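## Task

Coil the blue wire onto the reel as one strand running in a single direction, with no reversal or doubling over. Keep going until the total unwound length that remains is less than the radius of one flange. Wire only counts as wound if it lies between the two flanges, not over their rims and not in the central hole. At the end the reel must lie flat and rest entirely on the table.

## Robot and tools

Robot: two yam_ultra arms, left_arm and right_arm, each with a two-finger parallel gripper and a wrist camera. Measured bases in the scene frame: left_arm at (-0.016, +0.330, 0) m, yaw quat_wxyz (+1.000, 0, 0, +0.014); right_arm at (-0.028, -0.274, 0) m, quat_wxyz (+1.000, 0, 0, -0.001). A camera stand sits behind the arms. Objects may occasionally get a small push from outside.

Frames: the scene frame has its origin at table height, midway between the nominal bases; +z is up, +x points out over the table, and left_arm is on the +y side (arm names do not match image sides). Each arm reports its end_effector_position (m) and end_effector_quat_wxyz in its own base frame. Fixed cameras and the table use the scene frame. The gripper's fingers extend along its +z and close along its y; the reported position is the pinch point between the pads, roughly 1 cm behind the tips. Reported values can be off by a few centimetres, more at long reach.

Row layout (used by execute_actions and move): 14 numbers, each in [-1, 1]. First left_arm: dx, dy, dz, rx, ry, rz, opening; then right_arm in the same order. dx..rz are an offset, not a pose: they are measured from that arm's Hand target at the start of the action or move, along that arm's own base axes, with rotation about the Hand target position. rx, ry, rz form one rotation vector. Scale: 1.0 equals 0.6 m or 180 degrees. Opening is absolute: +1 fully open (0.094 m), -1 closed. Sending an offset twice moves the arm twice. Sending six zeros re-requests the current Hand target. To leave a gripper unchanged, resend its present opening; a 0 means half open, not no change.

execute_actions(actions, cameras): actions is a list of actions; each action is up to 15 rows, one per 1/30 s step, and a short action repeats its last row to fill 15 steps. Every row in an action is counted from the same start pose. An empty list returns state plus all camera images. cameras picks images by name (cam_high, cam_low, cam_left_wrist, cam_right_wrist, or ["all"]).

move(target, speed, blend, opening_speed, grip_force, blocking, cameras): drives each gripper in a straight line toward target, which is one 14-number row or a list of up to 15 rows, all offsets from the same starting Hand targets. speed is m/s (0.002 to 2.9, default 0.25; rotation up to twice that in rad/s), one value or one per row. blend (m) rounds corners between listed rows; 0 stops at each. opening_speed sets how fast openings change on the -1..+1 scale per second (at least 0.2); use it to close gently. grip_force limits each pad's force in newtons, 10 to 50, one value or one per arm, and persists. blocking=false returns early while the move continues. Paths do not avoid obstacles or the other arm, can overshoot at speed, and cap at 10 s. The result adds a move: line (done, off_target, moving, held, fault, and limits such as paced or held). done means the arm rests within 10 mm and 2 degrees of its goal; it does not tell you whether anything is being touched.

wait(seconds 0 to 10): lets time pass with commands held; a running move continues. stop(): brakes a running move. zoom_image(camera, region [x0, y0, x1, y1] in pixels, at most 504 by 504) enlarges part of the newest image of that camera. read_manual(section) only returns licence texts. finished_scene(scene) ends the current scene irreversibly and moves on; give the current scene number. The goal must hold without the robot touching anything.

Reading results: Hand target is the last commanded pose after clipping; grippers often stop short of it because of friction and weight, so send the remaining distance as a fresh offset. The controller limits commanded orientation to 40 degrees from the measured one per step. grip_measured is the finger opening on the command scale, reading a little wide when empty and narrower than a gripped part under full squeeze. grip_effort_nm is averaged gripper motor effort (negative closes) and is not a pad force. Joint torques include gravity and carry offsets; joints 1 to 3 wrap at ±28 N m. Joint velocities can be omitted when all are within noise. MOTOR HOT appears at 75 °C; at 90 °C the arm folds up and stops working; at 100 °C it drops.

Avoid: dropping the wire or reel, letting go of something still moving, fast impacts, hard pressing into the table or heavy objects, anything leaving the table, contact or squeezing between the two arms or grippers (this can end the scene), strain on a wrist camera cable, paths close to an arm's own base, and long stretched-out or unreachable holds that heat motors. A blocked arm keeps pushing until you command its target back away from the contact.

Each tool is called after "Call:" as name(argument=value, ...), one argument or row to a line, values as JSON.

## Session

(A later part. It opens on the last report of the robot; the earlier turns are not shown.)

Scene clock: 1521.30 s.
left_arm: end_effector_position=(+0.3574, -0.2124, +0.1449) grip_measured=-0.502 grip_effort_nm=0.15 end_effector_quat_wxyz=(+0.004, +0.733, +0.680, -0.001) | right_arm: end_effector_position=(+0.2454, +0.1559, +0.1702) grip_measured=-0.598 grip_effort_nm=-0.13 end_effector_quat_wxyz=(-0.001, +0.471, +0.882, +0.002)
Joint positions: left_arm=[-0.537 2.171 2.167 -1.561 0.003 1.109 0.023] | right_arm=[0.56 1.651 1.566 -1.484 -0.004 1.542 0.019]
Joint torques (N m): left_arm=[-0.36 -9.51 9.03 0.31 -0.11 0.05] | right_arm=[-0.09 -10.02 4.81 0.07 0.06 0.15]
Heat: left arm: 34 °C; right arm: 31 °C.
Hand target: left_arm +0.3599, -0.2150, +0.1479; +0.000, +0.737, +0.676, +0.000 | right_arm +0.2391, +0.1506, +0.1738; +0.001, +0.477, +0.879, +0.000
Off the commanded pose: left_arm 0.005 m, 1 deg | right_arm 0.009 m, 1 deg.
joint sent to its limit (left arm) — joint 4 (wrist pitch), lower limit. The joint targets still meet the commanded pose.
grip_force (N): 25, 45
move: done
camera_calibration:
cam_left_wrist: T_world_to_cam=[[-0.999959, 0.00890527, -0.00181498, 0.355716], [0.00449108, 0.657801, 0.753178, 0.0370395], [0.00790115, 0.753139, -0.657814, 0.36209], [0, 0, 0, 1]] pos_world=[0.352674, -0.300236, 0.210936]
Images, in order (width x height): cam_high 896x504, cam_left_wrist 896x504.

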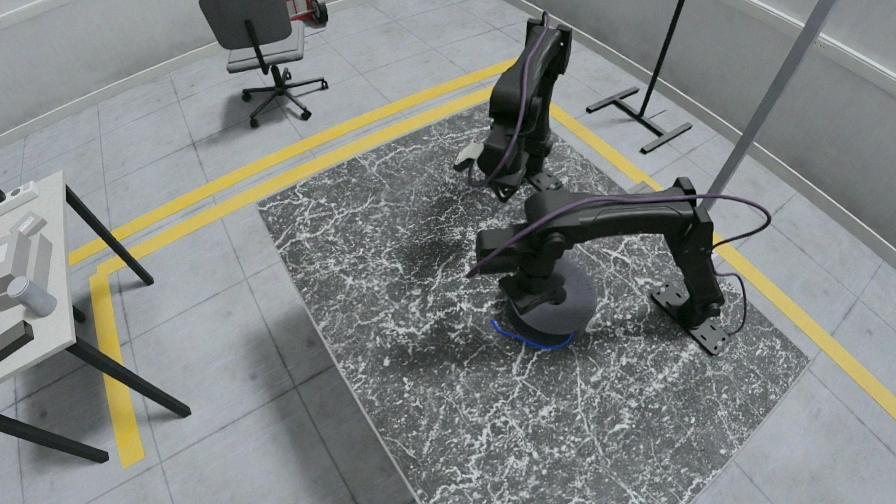

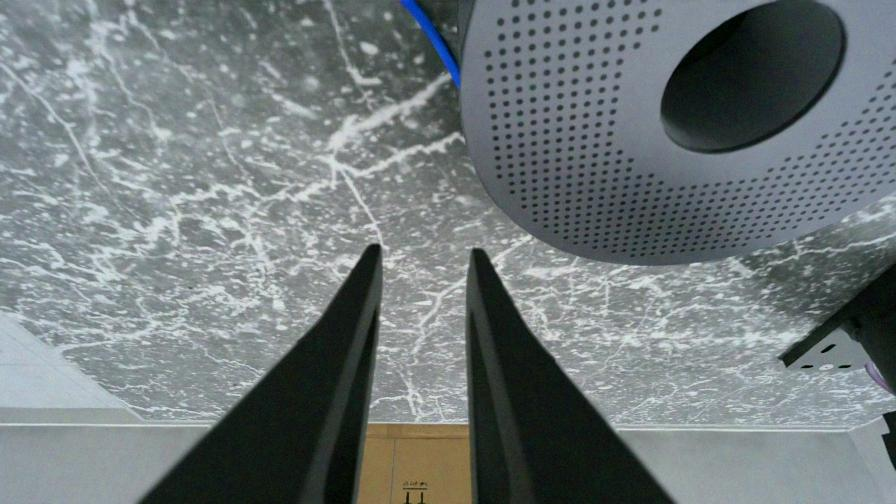

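Call:
move(
  target=[0.03,-0.025,-0.08,0,0,0.2,-0.5,0,0,0,0,0,0,-0.6],
  speed=0.25,
  cameras=["cam_left_wrist"],
)

Scene clock: 1530.07 s.
left_arm: end_effector_position=(+0.3762, -0.2265, +0.1062) grip_measured=-0.502 grip_effort_nm=0.15 end_effector_quat_wxyz=(+0.001, +0.493, +0.870, -0.002) | right_arm: end_effector_position=(+0.2454, +0.1559, +0.1702) grip_measured=-0.598 grip_effort_nm=-0.14 end_effector_quat_wxyz=(-0.001, +0.472, +0.882, +0.002)
Joint positions: left_arm=[-0.543 2.266 2.167 -1.47 0.003 0.489 0.023] | right_arm=[0.56 1.651 1.566 -1.484 -0.004 1.543 0.019]
Joint torques (N m): left_arm=[-0.55 -10.1 6.17 0.61 -0.1 -0.03] | right_arm=[-0.05 -10.04 4.92 0.08 0.06 0.12]
Heat: left arm: 35 °C; right arm: 31 °C.
Hand target: left_arm +0.3779, -0.2300, +0.1000; +0.000, +0.492, +0.870, +0.000 | right_arm +0.2391, +0.1506, +0.1738; +0.001, +0.477, +0.879, +0.000
Off the commanded pose: left_arm 0.007 m, 0 deg | right_arm 0.009 m, 1 deg.
grip_force (N): 25, 45
move: done
camera_calibration:
cam_left_wrist: T_world_to_cam=[[-0.822347, -0.568972, 0.00394466, 0.176199], [-0.370427, 0.540622, 0.755322, 0.18956], [-0.43189, 0.619676, -0.655342, 0.482058], [0, 0, 0, 1]] pos_world=[0.423311, -0.300948, 0.172038]
Images, in order (width x height): cam_left_wrist 896x504.

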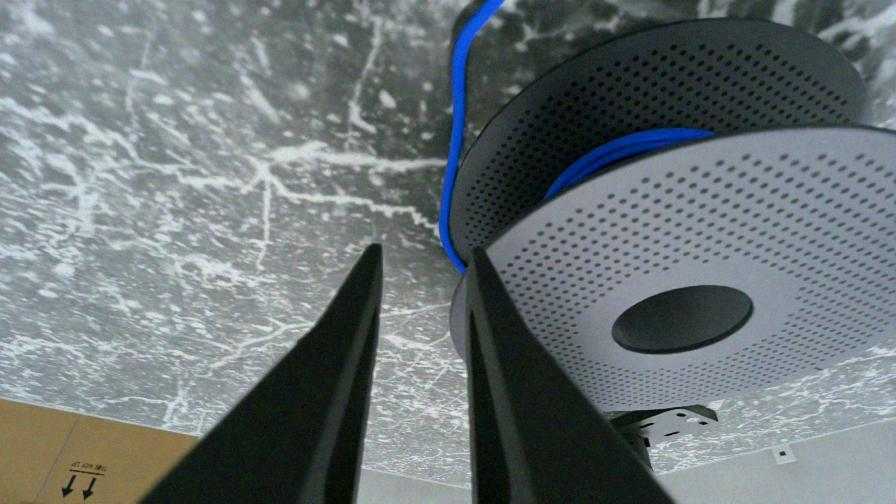

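Call:
move(
  target=[-0.005,-0.07,-0.04,0,0,-0.13,-0.5,0,0,0,0,0,0,-0.6],
  speed=0.2,
  cameras=["cam_left_wrist"],
)

Scene clock: 1543.67 s.
left_arm: end_effector_position=(+0.3687, -0.2654, +0.0756) grip_measured=-0.502 grip_effort_nm=0.15 end_effector_quat_wxyz=(-0.010, +0.654, +0.757, -0.002) | right_arm: end_effector_position=(+0.2454, +0.1559, +0.1702) grip_measured=-0.598 grip_effort_nm=-0.14 end_effector_quat_wxyz=(-0.001, +0.472, +0.882, +0.002)
Joint positions: left_arm=[-0.625 2.366 2.216 -1.442 0.003 0.8 0.023] | right_arm=[0.56 1.651 1.566 -1.484 -0.004 1.543 0.019]
Joint torques (N m): left_arm=[-0.47 -10.5 9.22 0.48 -0.11 0.12] | right_arm=[-0.09 -10.06 5 0.1 0.07 0.13]
Heat: left arm: 34 °C; right arm: 31 °C.
Hand target: left_arm +0.3749, -0.2720, +0.0759; +0.000, +0.659, +0.752, +0.000 | right_arm +0.2391, +0.1506, +0.1738; +0.001, +0.477, +0.879, +0.000
Off the commanded pose: left_arm 0.009 m, 1 deg | right_arm 0.009 m, 1 deg.
grip_force (N): 25, 45
move: done
camera_calibration:
cam_left_wrist: T_world_to_cam=[[-0.97743, -0.210468, 0.0182695, 0.299252], [-0.121625, 0.631323, 0.765923, 0.162528], [-0.172736, 0.746414, -0.642673, 0.419992], [0, 0, 0, 1]] pos_world=[0.384813, -0.353113, 0.139967]
Images, in order (width x height): cam_left_wrist 896x504.

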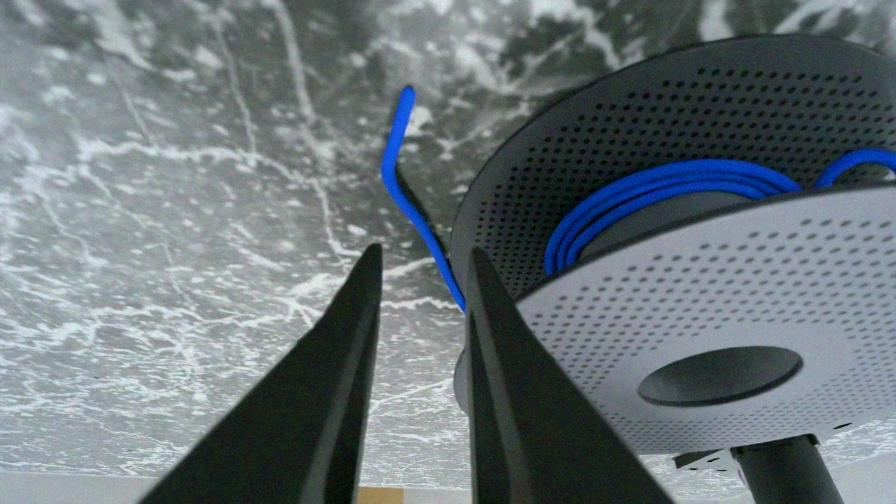

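Call:
move(
  target=[
    [-0.005,0.0167,-0.06,0,0,-0.05,-0.62,0,0,0,0,0,0,-0.6],
    [-0.005,0.0167,-0.1223,0,0,-0.05,-0.62,0,0,0,0,0,0,-0.6],
    [-0.005,0.0167,-0.1223,0,0,-0.05,-1.0,0,0,0,0,0,0,-0.6],
  ],
  speed=[0.12,0.08,0.08],
  cameras=["cam_left_wrist"],
)

Scene clock: 1560.47 s.
left_arm: end_effector_position=(+0.3734, -0.2668, +0.0161) grip_measured=-0.906 grip_effort_nm=-0.49 end_effector_quat_wxyz=(+0.007, +0.717, +0.697, +0.004) | right_arm: end_effector_position=(+0.2454, +0.1559, +0.1702) grip_measured=-0.598 grip_effort_nm=-0.14 end_effector_quat_wxyz=(-0.001, +0.472, +0.882, +0.002)
Joint positions: left_arm=[-0.625 2.352 1.955 -1.158 -0.006 0.973 0.004] | right_arm=[0.56 1.651 1.566 -1.484 -0.004 1.543 0.019]
Joint torques (N m): left_arm=[0.69 -11.06 3.25 0.84 -0.03 0.09] | right_arm=[-0.21 -10.11 4.97 0.07 0.04 0.14]
Heat: left arm: 34 °C; right arm: 30 °C.
Hand target: left_arm +0.3719, -0.2620, +0.0026; +0.000, +0.716, +0.698, +0.000 | right_arm +0.2391, +0.1506, +0.1738; +0.001, +0.477, +0.879, +0.000
Off the commanded pose: left_arm 0.015 m, 1 deg | right_arm 0.009 m, 1 deg.
grip_force (N): 25, 45
move: off_target (left_arm); target 3's new opening was sent with left_arm's hand 0.014 m and 1 deg from that target
camera_calibration:
cam_left_wrist: T_world_to_cam=[[-0.999142, -0.0388246, -0.0144492, 0.359059], [-0.036404, 0.656409, 0.753527, 0.184659], [-0.0197708, 0.753406, -0.657259, 0.328653], [0, 0, 0, 1]] pos_world=[0.371971, -0.354881, 0.0820526]
Images, in order (width x height): cam_left_wrist 896x504.

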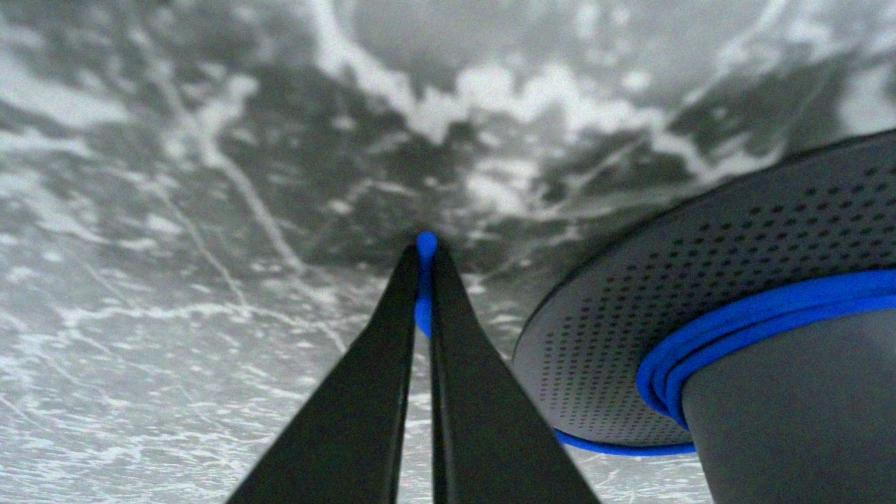

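Call:
move(
  target=[
    [0.055,0.1367,0.07,0,0,0,-1.0,0,0,0,0,0,0,-0.6],
    [0.0218,0.3533,0.07,-0.1615,0.2144,0.399,-1.0,0,0,0,0,0,0,-0.6],
    [-0.0448,0.4125,0.0623,-0.1615,0.2144,0.399,-1.0,0.0338,0.3657,-0.1097,0,0,0,-0.6],
  ],
  speed=[0.15,0.25,0.25],
  cameras=["cam_left_wrist","cam_right_wrist","cam_high"],
)

Scene clock: 1584.20 s.
left_arm: end_effector_position=(+0.3434, -0.0159, +0.0311) grip_measured=-0.908 grip_effort_nm=-0.54 end_effector_quat_wxyz=(-0.068, +0.115, +0.914, -0.384) | right_arm: end_effector_position=(+0.2571, +0.3729, +0.1114) grip_measured=-0.598 grip_effort_nm=-0.14 end_effector_quat_wxyz=(-0.002, +0.468, +0.883, +0.013)
Joint positions: left_arm=[0.273 2.311 1.681 -1.451 0.648 0.697 0.004] | right_arm=[0.962 2.319 2.278 -1.505 -0.007 1.937 0.019]
Joint torques (N m): left_arm=[0.28 -13.29 3.62 -0.49 0.26 0.16] | right_arm=[-0.57 -11.43 8.25 -0.04 0.08 0.17]
Heat: left arm: 33 °C; right arm: 30 °C.
Hand target: left_arm +0.3450, -0.0145, +0.0400; -0.049, +0.124, +0.916, -0.379 | right_arm +0.2595, +0.3700, +0.1081; +0.001, +0.477, +0.879, +0.000
Off the commanded pose: left_arm 0.009 m, 3 deg | right_arm 0.005 m, 2 deg.
grip_force (N): 25, 45
move: off_target (left_arm)
camera_calibration:
cam_left_wrist: T_world_to_cam=[[-0.0920831, -0.693466, 0.714581, -0.00555057], [-0.474078, 0.661609, 0.580968, 0.163253], [-0.875654, -0.28527, -0.38968, 0.417941], [0, 0, 0, 1]] pos_world=[0.442856, 0.00736687, 0.0719846]
cam_right_wrist: T_world_to_cam=[[-0.784356, -0.619988, -0.0200321, 0.431253], [-0.418109, 0.504549, 0.755391, -0.157298], [-0.458226, 0.600871, -0.654968, 0.0794566], [0, 0, 0, 1]] pos_world=[0.308898, 0.298993, 0.179502]
Images, in order (width x height): cam_high 896x504, cam_left_wrist 896x504, cam_right_wrist 896x504.

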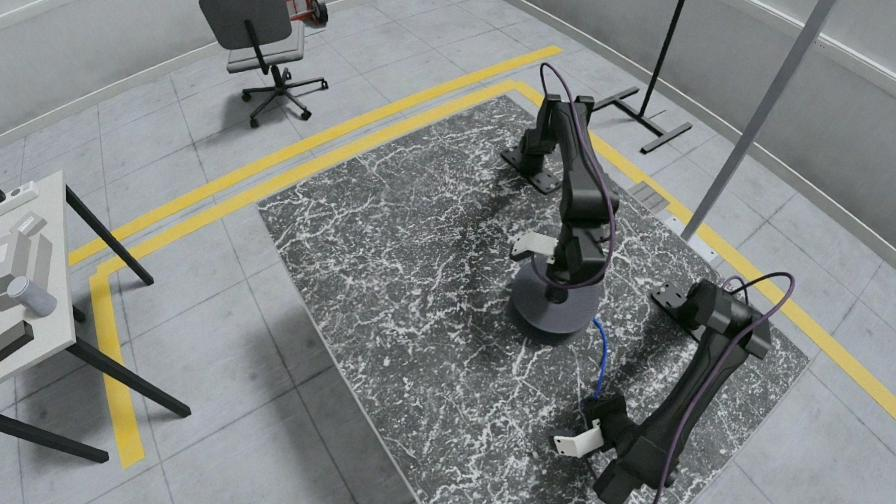

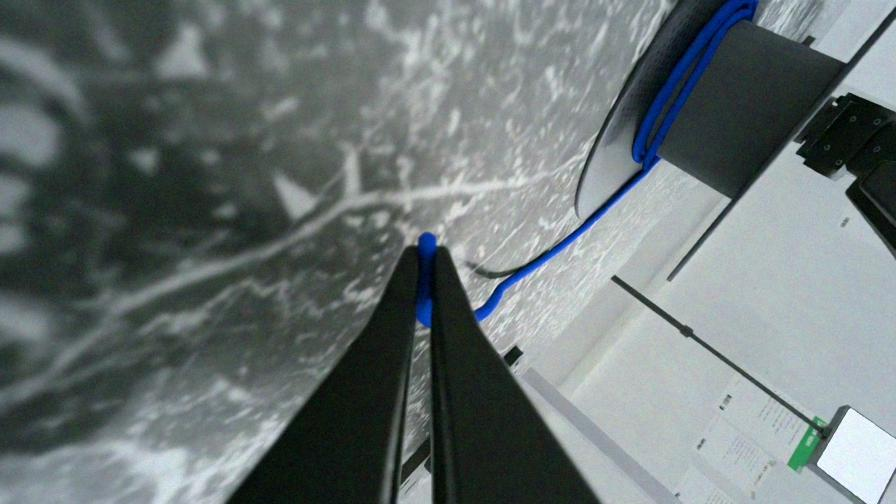

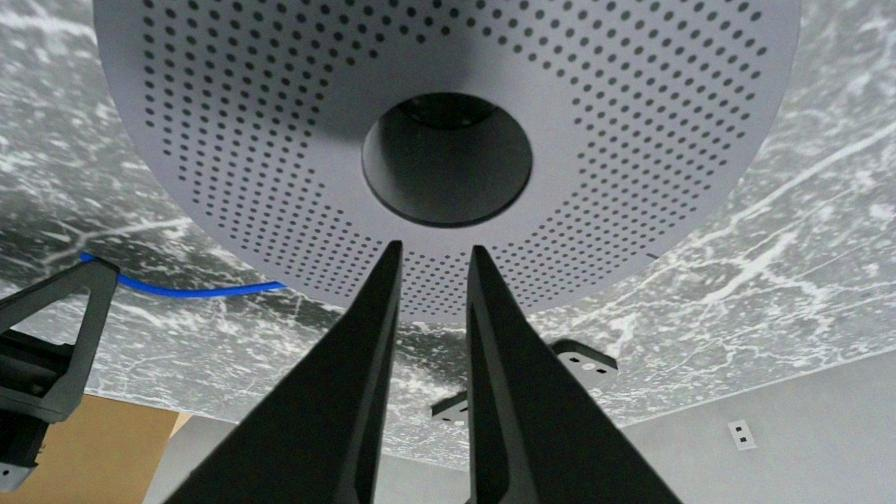

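Call:
move(
  target=[
    [0,0,0,0,0,0,-1.0,-0.0103,-0.002,-0.0902,0,0,0,-0.6],
    [0,0,0,0,0,0,-1.0,-0.0103,-0.002,-0.0902,0,0,0,0.15],
  ],
  speed=0.12,
  cameras=["cam_right_wrist"],
)

Scene clock: 1593.87 s.
left_arm: end_effector_position=(+0.3434, -0.0159, +0.0311) grip_measured=-0.908 grip_effort_nm=-0.54 end_effector_quat_wxyz=(-0.068, +0.115, +0.914, -0.384) | right_arm: end_effector_position=(+0.2584, +0.3746, +0.0756) grip_measured=+0.148 grip_effort_nm=0.11 end_effector_quat_wxyz=(+0.000, +0.475, +0.880, +0.029)
Joint positions: left_arm=[0.273 2.311 1.681 -1.451 0.648 0.697 0.004] | right_arm=[0.962 2.262 2.037 -1.287 -0.007 1.952 0.054]
Joint torques (N m): left_arm=[0.31 -13.31 3.62 -0.5 0.25 0.15] | right_arm=[0.21 -10.22 4.48 0.37 0.11 0.11]
Heat: left arm: 35 °C; right arm: 31 °C.
Hand target: left_arm +0.3450, -0.0145, +0.0400; -0.049, +0.124, +0.916, -0.379 | right_arm +0.2533, +0.3687, +0.0540; +0.001, +0.477, +0.879, +0.000
Off the commanded pose: left_arm 0.009 m, 3 deg | right_arm 0.023 m, 3 deg.
grip_force (N): 25, 45
move: off_target (left_arm, right_arm)
camera_calibration:
cam_right_wrist: T_world_to_cam=[[-0.792805, -0.607227, -0.0523049, 0.432468], [-0.42542, 0.48989, 0.760937, -0.123663], [-0.436438, 0.625526, -0.646714, 0.0401461], [0, 0, 0, 1]] pos_world=[0.307775, 0.298075, 0.142683]
Images, in order (width x height): cam_right_wrist 896x504.

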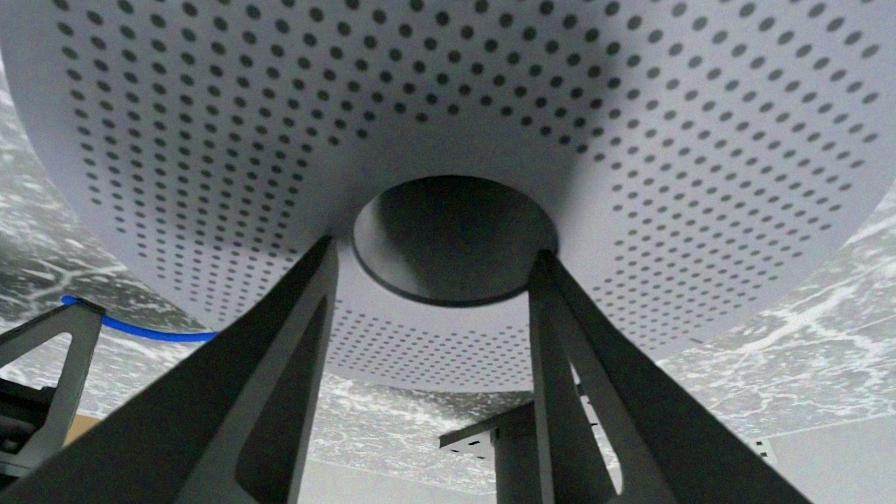

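Call:
move(
  target=[
    [0,0,0,0,0,0,-1.0,0,0,0.07,0,0,0,0.15],
    [0,0,0,0,0,0,-1.0,0,0,0.07,0,0,0,-0.6],
  ],
  speed=0.12,
  cameras=["cam_right_wrist"],
)

Scene clock: 1600.70 s.
left_arm: end_effector_position=(+0.3434, -0.0159, +0.0311) grip_measured=-0.908 grip_effort_nm=-0.54 end_effector_quat_wxyz=(-0.068, +0.115, +0.914, -0.384) | right_arm: end_effector_position=(+0.2545, +0.3690, +0.0988) grip_measured=-0.598 grip_effort_nm=-0.14 end_effector_quat_wxyz=(-0.002, +0.475, +0.880, +0.012)
Joint positions: left_arm=[0.273 2.311 1.681 -1.451 0.648 0.697 0.004] | right_arm=[0.962 2.282 2.163 -1.429 -0.007 1.952 0.019]
Joint torques (N m): left_arm=[0.27 -13.3 3.59 -0.49 0.25 0.15] | right_arm=[0.32 -11.26 8.32 -0.04 0.07 0.11]
Heat: left arm: 36 °C; right arm: 30 °C.
Hand target: left_arm +0.3450, -0.0145, +0.0400; -0.049, +0.124, +0.916, -0.379 | right_arm +0.2534, +0.3688, +0.0961; +0.001, +0.477, +0.879, +0.000
Off the commanded pose: left_arm 0.009 m, 3 deg | right_arm 0.003 m, 1 deg.
grip_force (N): 25, 45
move: off_target (left_arm)
camera_calibration:
cam_right_wrist: T_world_to_cam=[[-0.793528, -0.60825, -0.0185728, 0.424364], [-0.410074, 0.511938, 0.754824, -0.151623], [-0.449613, 0.60659, -0.655665, 0.0681321], [0, 0, 0, 1]] pos_world=[0.305201, 0.294413, 0.167002]
Images, in order (width x height): cam_right_wrist 896x504.

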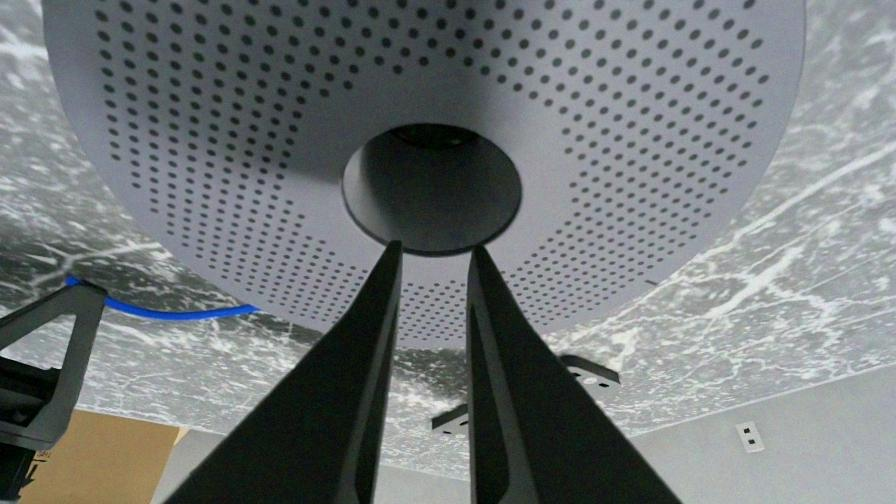

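Call:
move(
  target=[0,0,0,0,0,0,-1.0,-0.0022,-0.0014,-0.0718,0,0,0,-0.6],
  speed=0.1,
  cameras=["cam_right_wrist"],
)

Scene clock: 1606.43 s.
left_arm: end_effector_position=(+0.3434, -0.0159, +0.0311) grip_measured=-0.908 grip_effort_nm=-0.54 end_effector_quat_wxyz=(-0.068, +0.115, +0.914, -0.384) | right_arm: end_effector_position=(+0.2544, +0.3689, +0.0611) grip_measured=-0.598 grip_effort_nm=-0.13 end_effector_quat_wxyz=(-0.002, +0.475, +0.880, +0.008)
Joint positions: left_arm=[0.273 2.311 1.681 -1.451 0.648 0.697 0.004] | right_arm=[0.962 2.282 2.013 -1.287 -0.007 1.952 0.019]
Joint torques (N m): left_arm=[0.27 -13.29 3.6 -0.49 0.26 0.16] | right_arm=[0.57 -12.59 5 0.35 0.1 0.11]
Heat: left arm: 37 °C; right arm: 30 °C.
Hand target: left_arm +0.3450, -0.0145, +0.0400; -0.049, +0.124, +0.916, -0.379 | right_arm +0.2520, +0.3679, +0.0529; +0.001, +0.477, +0.879, +0.000
Off the commanded pose: left_arm 0.009 m, 3 deg | right_arm 0.008 m, 1 deg.
grip_force (N): 25, 45
move: off_target (left_arm)
camera_calibration:
cam_right_wrist: T_world_to_cam=[[-0.793622, -0.608305, -0.0113351, 0.423126], [-0.40676, 0.516638, 0.753413, -0.125608], [-0.452449, 0.602536, -0.65745, 0.0457446], [0, 0, 0, 1]] pos_world=[0.305407, 0.294721, 0.129506]
Images, in order (width x height): cam_right_wrist 896x504.

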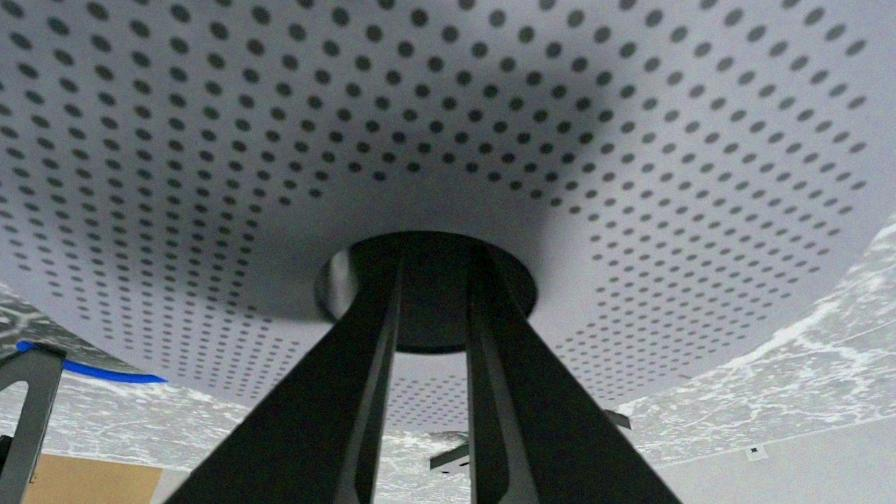

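Call:
move(
  target=[0,0,0,0,0,0,-1.0,0.0015,0.001,0,0,0,0,0.15],
  speed=0.1,
  cameras=["cam_right_wrist"],
)

Scene clock: 1610.50 s.
left_arm: end_effector_position=(+0.3434, -0.0159, +0.0311) grip_measured=-0.908 grip_effort_nm=-0.54 end_effector_quat_wxyz=(-0.068, +0.115, +0.914, -0.384) | right_arm: end_effector_position=(+0.2549, +0.3697, +0.0671) grip_measured=-0.044 grip_effort_nm=1.25 end_effector_quat_wxyz=(-0.002, +0.475, +0.880, +0.015)
Joint positions: left_arm=[0.273 2.311 1.681 -1.451 0.648 0.697 0.004] | right_arm=[0.962 2.268 2.014 -1.287 -0.007 1.953 0.045]
Joint torques (N m): left_arm=[0.27 -13.29 3.59 -0.49 0.25 0.15] | right_arm=[0.53 -11.08 5.5 0.36 0.1 0.13]
Heat: left arm: 38 °C; right arm: 30 °C.
Hand target: left_arm +0.3450, -0.0145, +0.0400; -0.049, +0.124, +0.916, -0.379 | right_arm +0.2529, +0.3685, +0.0529; +0.001, +0.477, +0.879, +0.000
Off the commanded pose: left_arm 0.009 m, 3 deg | right_arm 0.014 m, 2 deg.
grip_force (N): 25, 45
move: off_target (left_arm, right_arm)
camera_calibration:
cam_right_wrist: T_world_to_cam=[[-0.793936, -0.607486, -0.025018, 0.424796], [-0.412376, 0.507793, 0.756368, -0.125937], [-0.446779, 0.610824, -0.653668, 0.0446965], [0, 0, 0, 1]] pos_world=[0.305297, 0.294706, 0.135099]
Images, in order (width x height): cam_right_wrist 896x504.

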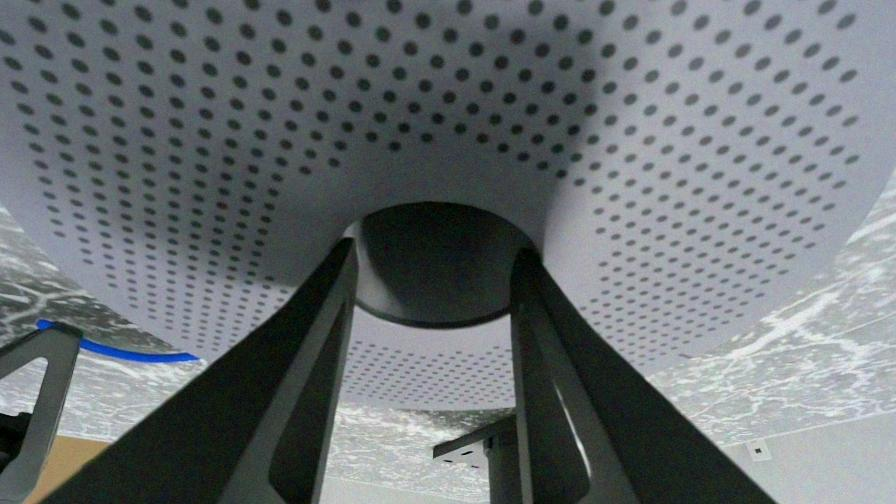

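Call:
move(
  target=[-0.104,-0.1449,-0.01,0,0,0,-1.0,0,0,0,0,0,0.8333,0.15],
  speed=0.25,
  cameras=["cam_left_wrist","cam_high"],
)

Scene clock: 1660.87 s.
left_arm: end_effector_position=(+0.2811, -0.0965, +0.0262) grip_measured=-0.908 grip_effort_nm=-0.54 end_effector_quat_wxyz=(-0.066, +0.119, +0.918, -0.373) | right_arm: end_effector_position=(+0.2551, +0.3682, +0.0676) grip_measured=-0.035 grip_effort_nm=1.25 end_effector_quat_wxyz=(-0.012, +0.711, -0.703, -0.003)
Joint positions: left_arm=[0.072 2.009 1.195 -1.104 0.709 0.458 0.004] | right_arm=[0.962 2.268 2.016 -1.294 -0.001 -0.62 0.045]
Joint torques (N m): left_arm=[-0.57 -10.65 3.43 -0.09 0.49 0.03] | right_arm=[0.21 -10.93 5.11 0.48 0 -0.41]
Heat: left arm: 41 °C; right arm: 31 °C.
Hand target: left_arm +0.2827, -0.1014, +0.0339; -0.049, +0.124, +0.916, -0.379 | right_arm +0.2529, +0.3685, +0.0528; +0.000, +0.726, -0.688, +0.000
Off the commanded pose: left_arm 0.009 m, 2 deg | right_arm 0.015 m, 3 deg.
grip_force (N): 25, 45
move: off_target (right_arm)
camera_calibration:
cam_left_wrist: T_world_to_cam=[[-0.103945, -0.709224, 0.697278, -0.061371], [-0.475972, 0.651053, 0.591253, 0.189211], [-0.873296, -0.270427, -0.405244, 0.339629], [0, 0, 0, 1]] pos_world=[0.380277, -0.0748671, 0.068554]
Images, in order (width x height): cam_high 896x504, cam_left_wrist 896x504.

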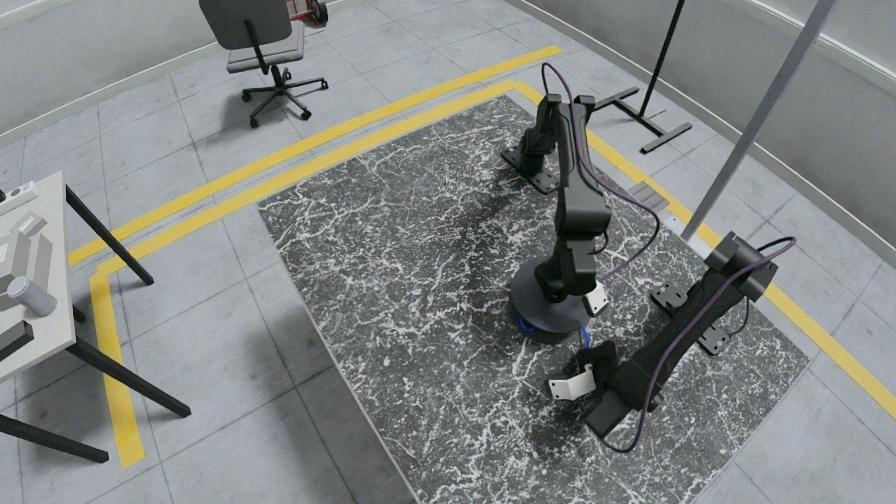

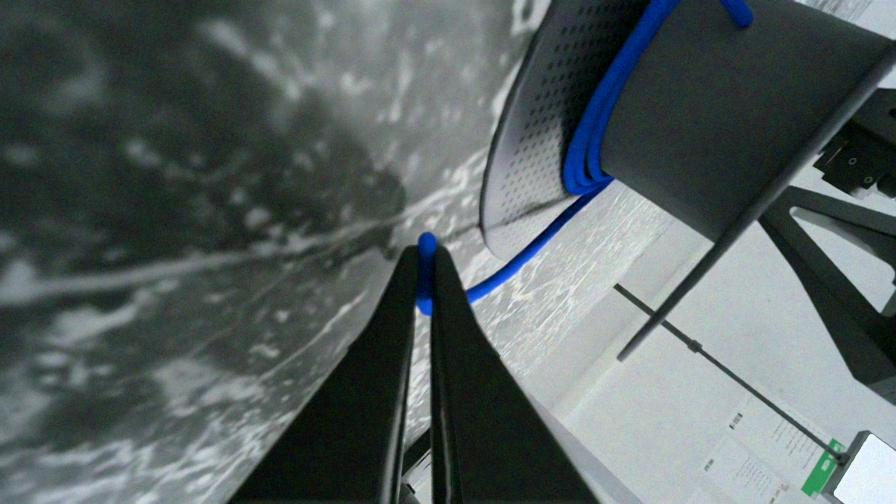

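Call:
execute_actions(
  actions=[],
)

Scene clock: 1678.93 s.
left_arm: end_effector_position=(+0.2811, -0.0965, +0.0262) grip_measured=-0.908 grip_effort_nm=-0.54 end_effector_quat_wxyz=(-0.066, +0.118, +0.918, -0.373) | right_arm: end_effector_position=(+0.2551, +0.3682, +0.0676) grip_measured=-0.035 grip_effort_nm=1.25 end_effector_quat_wxyz=(-0.012, +0.711, -0.703, -0.003)
Joint positions: left_arm=[0.072 2.009 1.195 -1.104 0.709 0.458 0.004] | right_arm=[0.962 2.268 2.016 -1.294 -0.001 -0.621 0.045]
Joint velocities: within noise
Joint torques (N m): left_arm=[-0.57 -10.62 3.45 -0.1 0.5 0] | right_arm=[0.31 -11.03 5.24 0.45 -0.01 -0.43]
Heat: left arm: 37 °C; right arm: 30 °C.
Hand target: left_arm +0.2827, -0.1014, +0.0339; -0.049, +0.124, +0.916, -0.379 | right_arm +0.2529, +0.3685, +0.0528; +0.000, +0.726, -0.688, +0.000
Tool commands: left_gripper/opening=-1.0 right_gripper/opening=+0.15
Off the commanded pose: left_arm 0.009 m, 2 deg | right_arm 0.015 m, 3 deg.
grip_force (N): 25, 45
camera_calibration:
cam_left_wrist: T_world_to_cam=[[-0.103599, -0.709284, 0.697269, -0.0615075], [-0.476003, 0.650902, 0.591395, 0.189201], [-0.87332, -0.270634, -0.405054, 0.33961], [0, 0, 0, 1]] pos_world=[0.380276, -0.0748678, 0.0685547]
cam_right_wrist: T_world_to_cam=[[0.996225, 0.0851927, 0.0166891, -0.290451], [0.0458353, -0.679443, 0.732295, 0.196455], [0.0737255, -0.728765, -0.680783, 0.408229], [0, 0, 0, 1]] pos_world=[0.250253, 0.455727, 0.138899]

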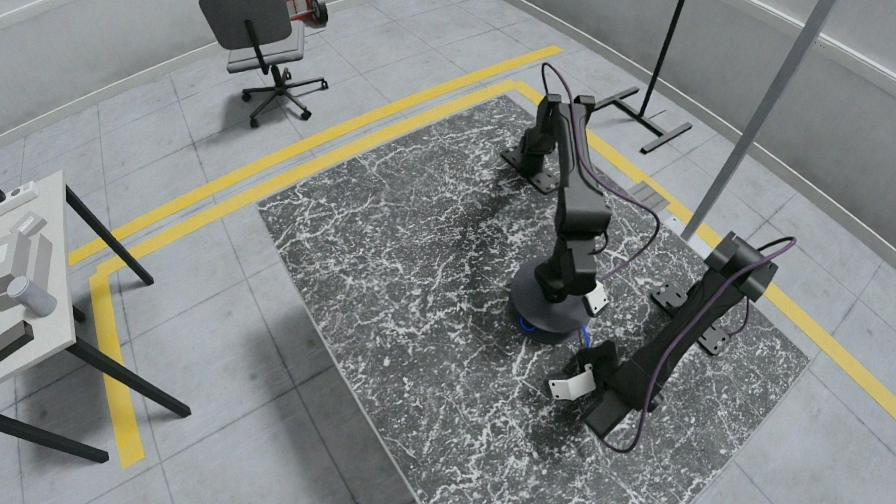

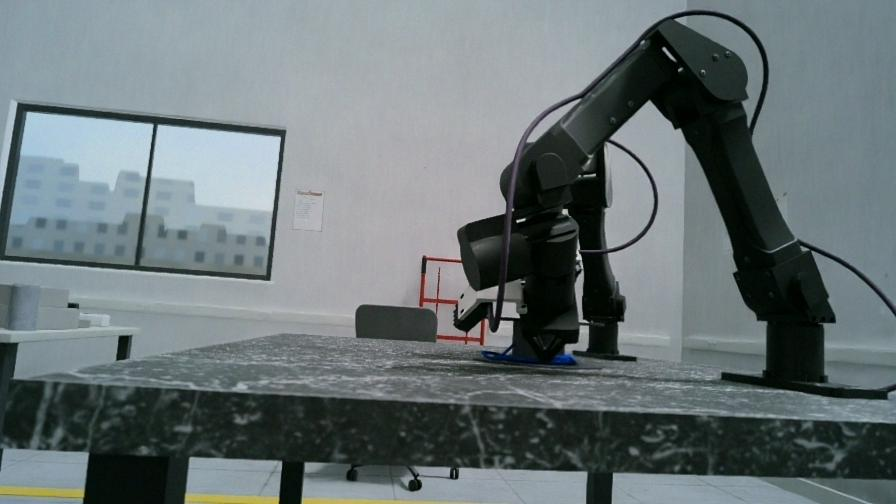

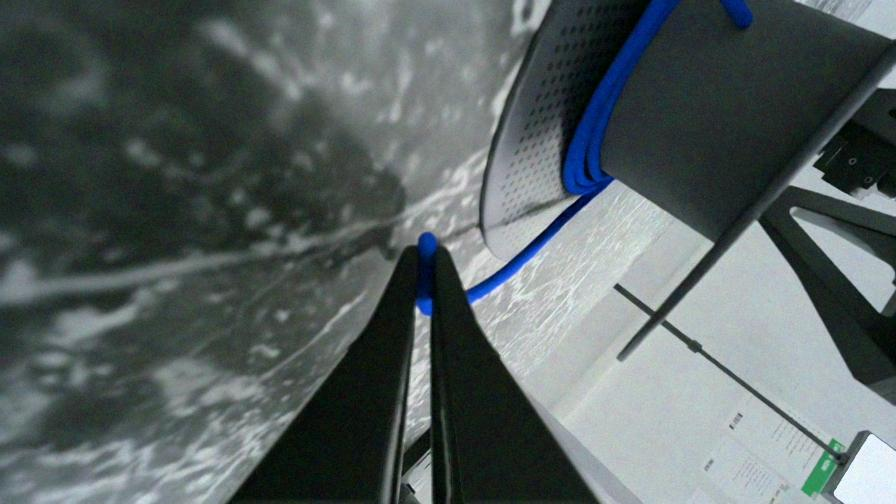

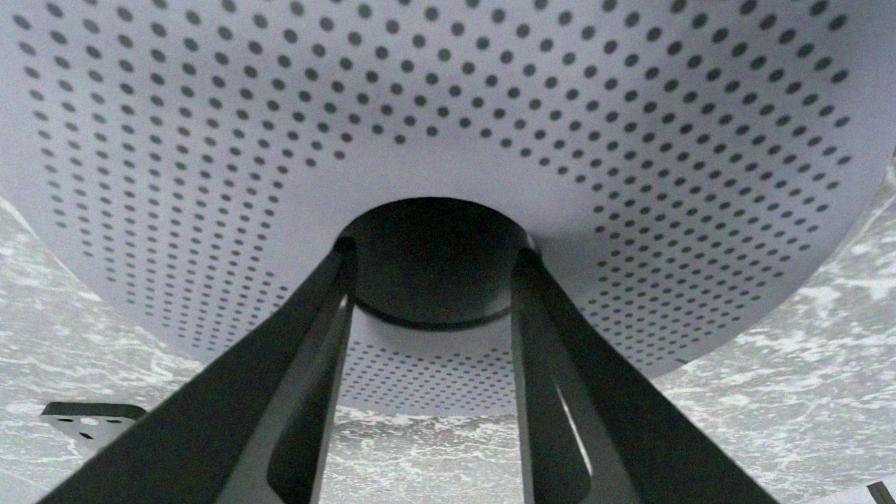

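Call:
move(
  target=[-0.0209, -0.0291, -0.004, 0, 0, 0, -1, 0, 0, 0, 0, 0, 0.155, 0.15],
  speed=0.08,
  cameras=["cam_high", "cam_left_wrist", "cam_right_wrist"],
)

Scene clock: 1692.23 s.
left_arm: end_effector_position=(+0.2690, -0.1138, +0.0241) grip_measured=-0.908 grip_effort_nm=-0.54 end_effector_quat_wxyz=(-0.065, +0.118, +0.919, -0.371) | right_arm: end_effector_position=(+0.2551, +0.3682, +0.0676) grip_measured=-0.033 grip_effort_nm=1.25 end_effector_quat_wxyz=(-0.013, +0.859, -0.512, +0.000)
Joint positions: left_arm=[0.018 1.957 1.115 -1.026 0.725 0.387 0.004] | right_arm=[0.962 2.268 2.016 -1.294 -0.001 -1.106 0.045]
Joint torques (N m): left_arm=[-0.58 -10.13 3.45 -0.01 0.51 0.01] | right_arm=[0.2 -10.99 5.35 0.45 -0.01 -0.43]
Heat: left arm: 37 °C; right arm: 30 °C.
Hand target: left_arm +0.2701, -0.1188, +0.0316; -0.049, +0.124, +0.916, -0.379 | right_arm +0.2529, +0.3685, +0.0528; +0.000, +0.870, -0.493, +0.000
Off the commanded pose: left_arm 0.009 m, 2 deg | right_arm 0.015 m, 3 deg.
grip_force (N): 25, 45
move: off_target (right_arm)
camera_calibration:
cam_left_wrist: T_world_to_cam=[[-0.104043, -0.711181, 0.695267, -0.0735883], [-0.478126, 0.648748, 0.592049, 0.196198], [-0.872107, -0.270827, -0.407531, 0.323274], [0, 0, 0, 1]] pos_world=[0.368081, -0.0920667, 0.0667488]
cam_right_wrist: T_world_to_cam=[[0.841737, 0.539338, 0.0243606, -0.418815], [0.348466, -0.577203, 0.738518, 0.0812075], [0.412371, -0.613149, -0.673794, 0.278846], [0, 0, 0, 1]] pos_world=[0.209246, 0.44373, 0.138114]
Images, in order (width x height): cam_high 896x504, cam_left_wrist 896x504, cam_right_wrist 896x504.

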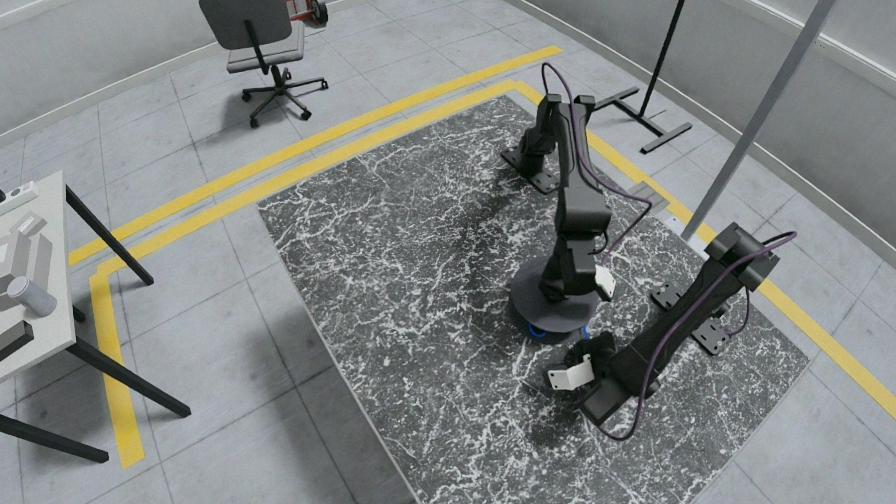

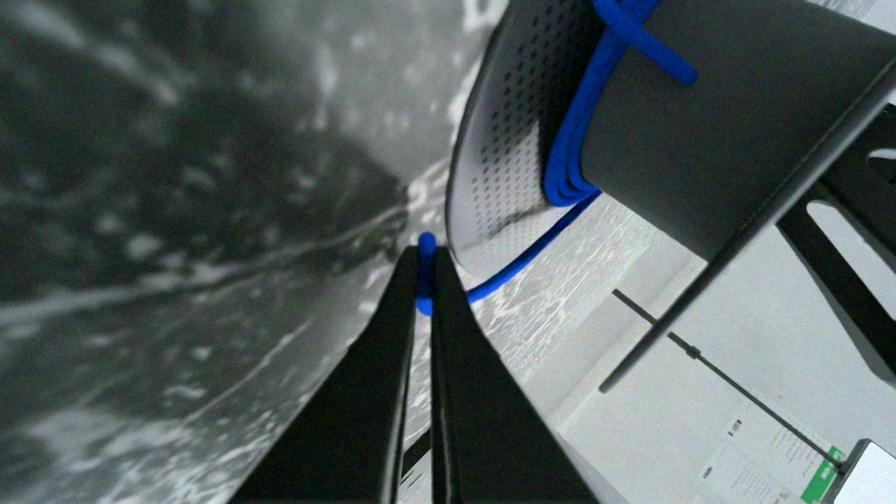

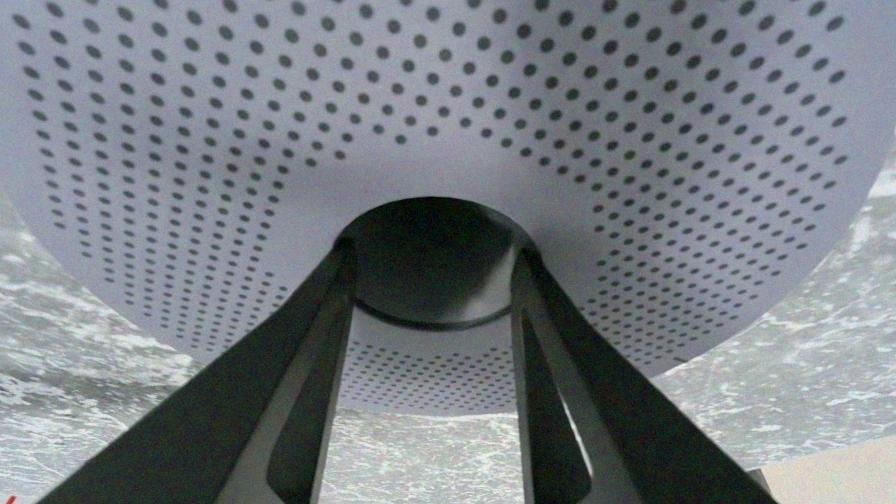

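Call:
zoom_image(
  camera="cam_left_wrist",
  region=[400, 0, 800, 300],
)

Call:
zoom_image(
  camera="cam_high",
  region=[480, 230, 660, 380],
)

Scaled by 1.260 from the camera's 896x504 image, which has a finer 1280x720 frame.

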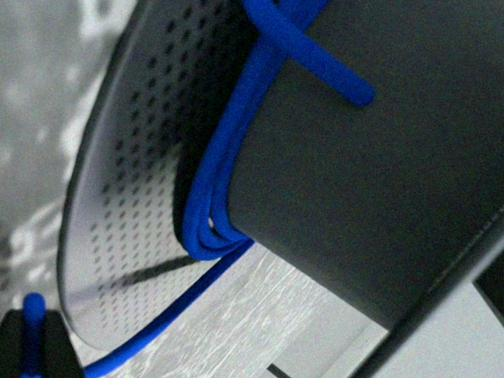

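Scaled by 2.800 from the camera's 896x504 image, which has a finer 1280x720 frame.

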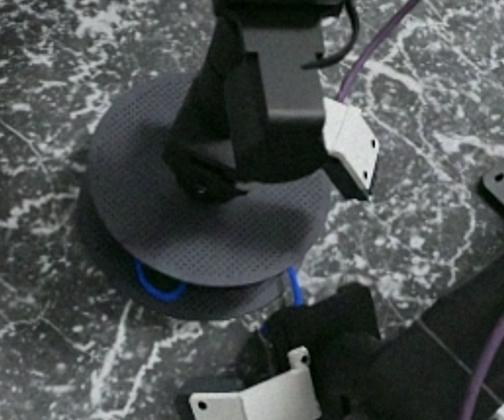

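Call:
move(
  target=[-0.0164, -0.0229, -0.001, 0, 0, 0, -1, 0, 0, 0, 0, 0, 0.122, 0.15],
  speed=0.08,
  cameras=["cam_high", "cam_left_wrist", "cam_right_wrist"],
)

Scene clock: 1713.40 s.
left_arm: end_effector_position=(+0.2597, -0.1276, +0.0237) grip_measured=-0.908 grip_effort_nm=-0.54 end_effector_quat_wxyz=(-0.064, +0.118, +0.919, -0.370) | right_arm: end_effector_position=(+0.2551, +0.3682, +0.0677) grip_measured=-0.031 grip_effort_nm=1.25 end_effector_quat_wxyz=(-0.013, +0.941, -0.339, +0.003)
Joint positions: left_arm=[-0.029 1.915 1.057 -0.967 0.736 0.325 0.004] | right_arm=[0.962 2.268 2.016 -1.294 -0.001 -1.489 0.046]
Joint torques (N m): left_arm=[-0.58 -9.69 3.45 0.11 0.52 0] | right_arm=[0.31 -10.81 5.18 0.45 0.04 -0.44]
Heat: left arm: 38 °C; right arm: 30 °C.
Hand target: left_arm +0.2602, -0.1326, +0.0309; -0.049, +0.124, +0.916, -0.379 | right_arm +0.2529, +0.3685, +0.0528; +0.000, +0.948, -0.318, +0.000
Off the commanded pose: left_arm 0.009 m, 2 deg | right_arm 0.015 m, 3 deg.
grip_force (N): 25, 45
move: off_target (right_arm)
camera_calibration:
cam_left_wrist: T_world_to_cam=[[-0.10503, -0.712334, 0.693937, -0.0839951], [-0.480028, 0.647436, 0.591946, 0.201224], [-0.870943, -0.270937, -0.40994, 0.310944], [0, 0, 0, 1]] pos_world=[0.358585, -0.105866, 0.0666421]
cam_right_wrist: T_world_to_cam=[[0.579066, 0.814827, 0.0271928, -0.453383], [0.53195, -0.402892, 0.744787, -0.0303316], [0.617828, -0.416816, -0.666748, 0.153739], [0, 0, 0, 1]] pos_world=[0.183689, 0.421289, 0.137425]
Images, in order (width x height): cam_high 896x504, cam_left_wrist 896x504, cam_right_wrist 896x504.

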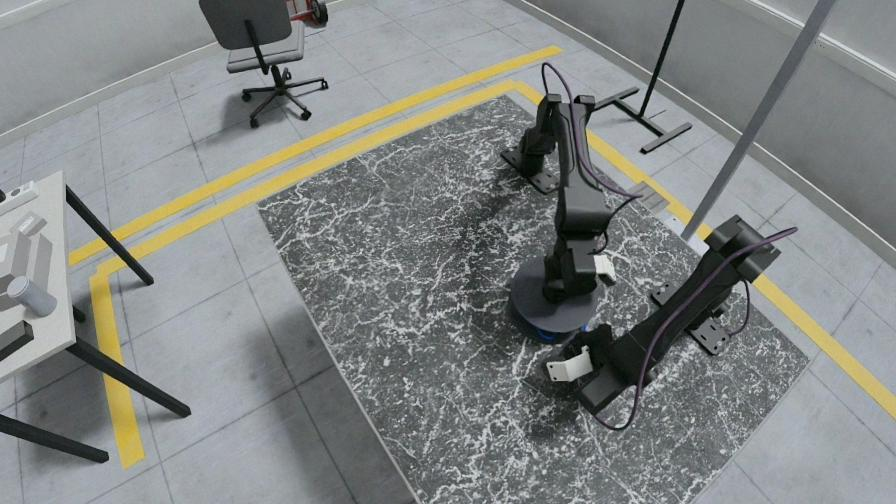

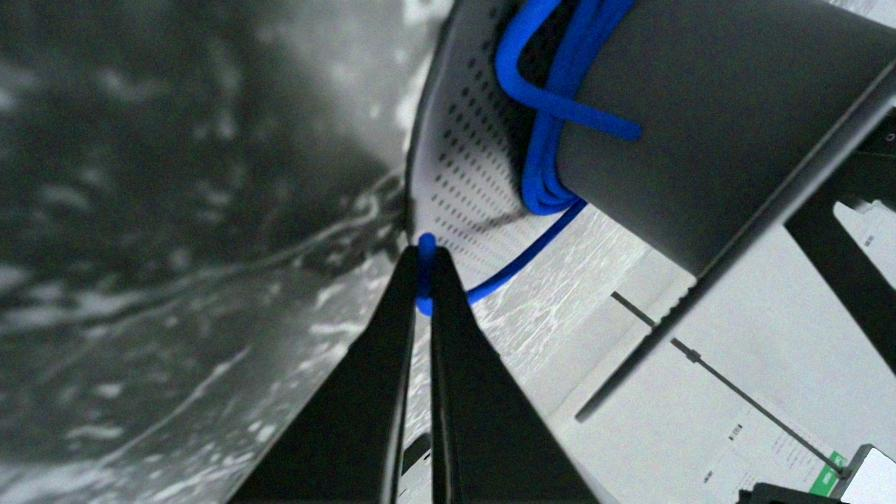

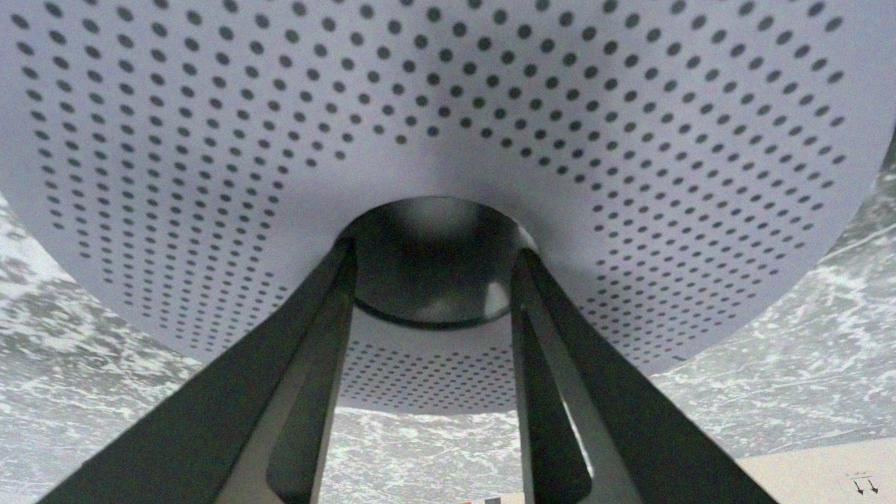

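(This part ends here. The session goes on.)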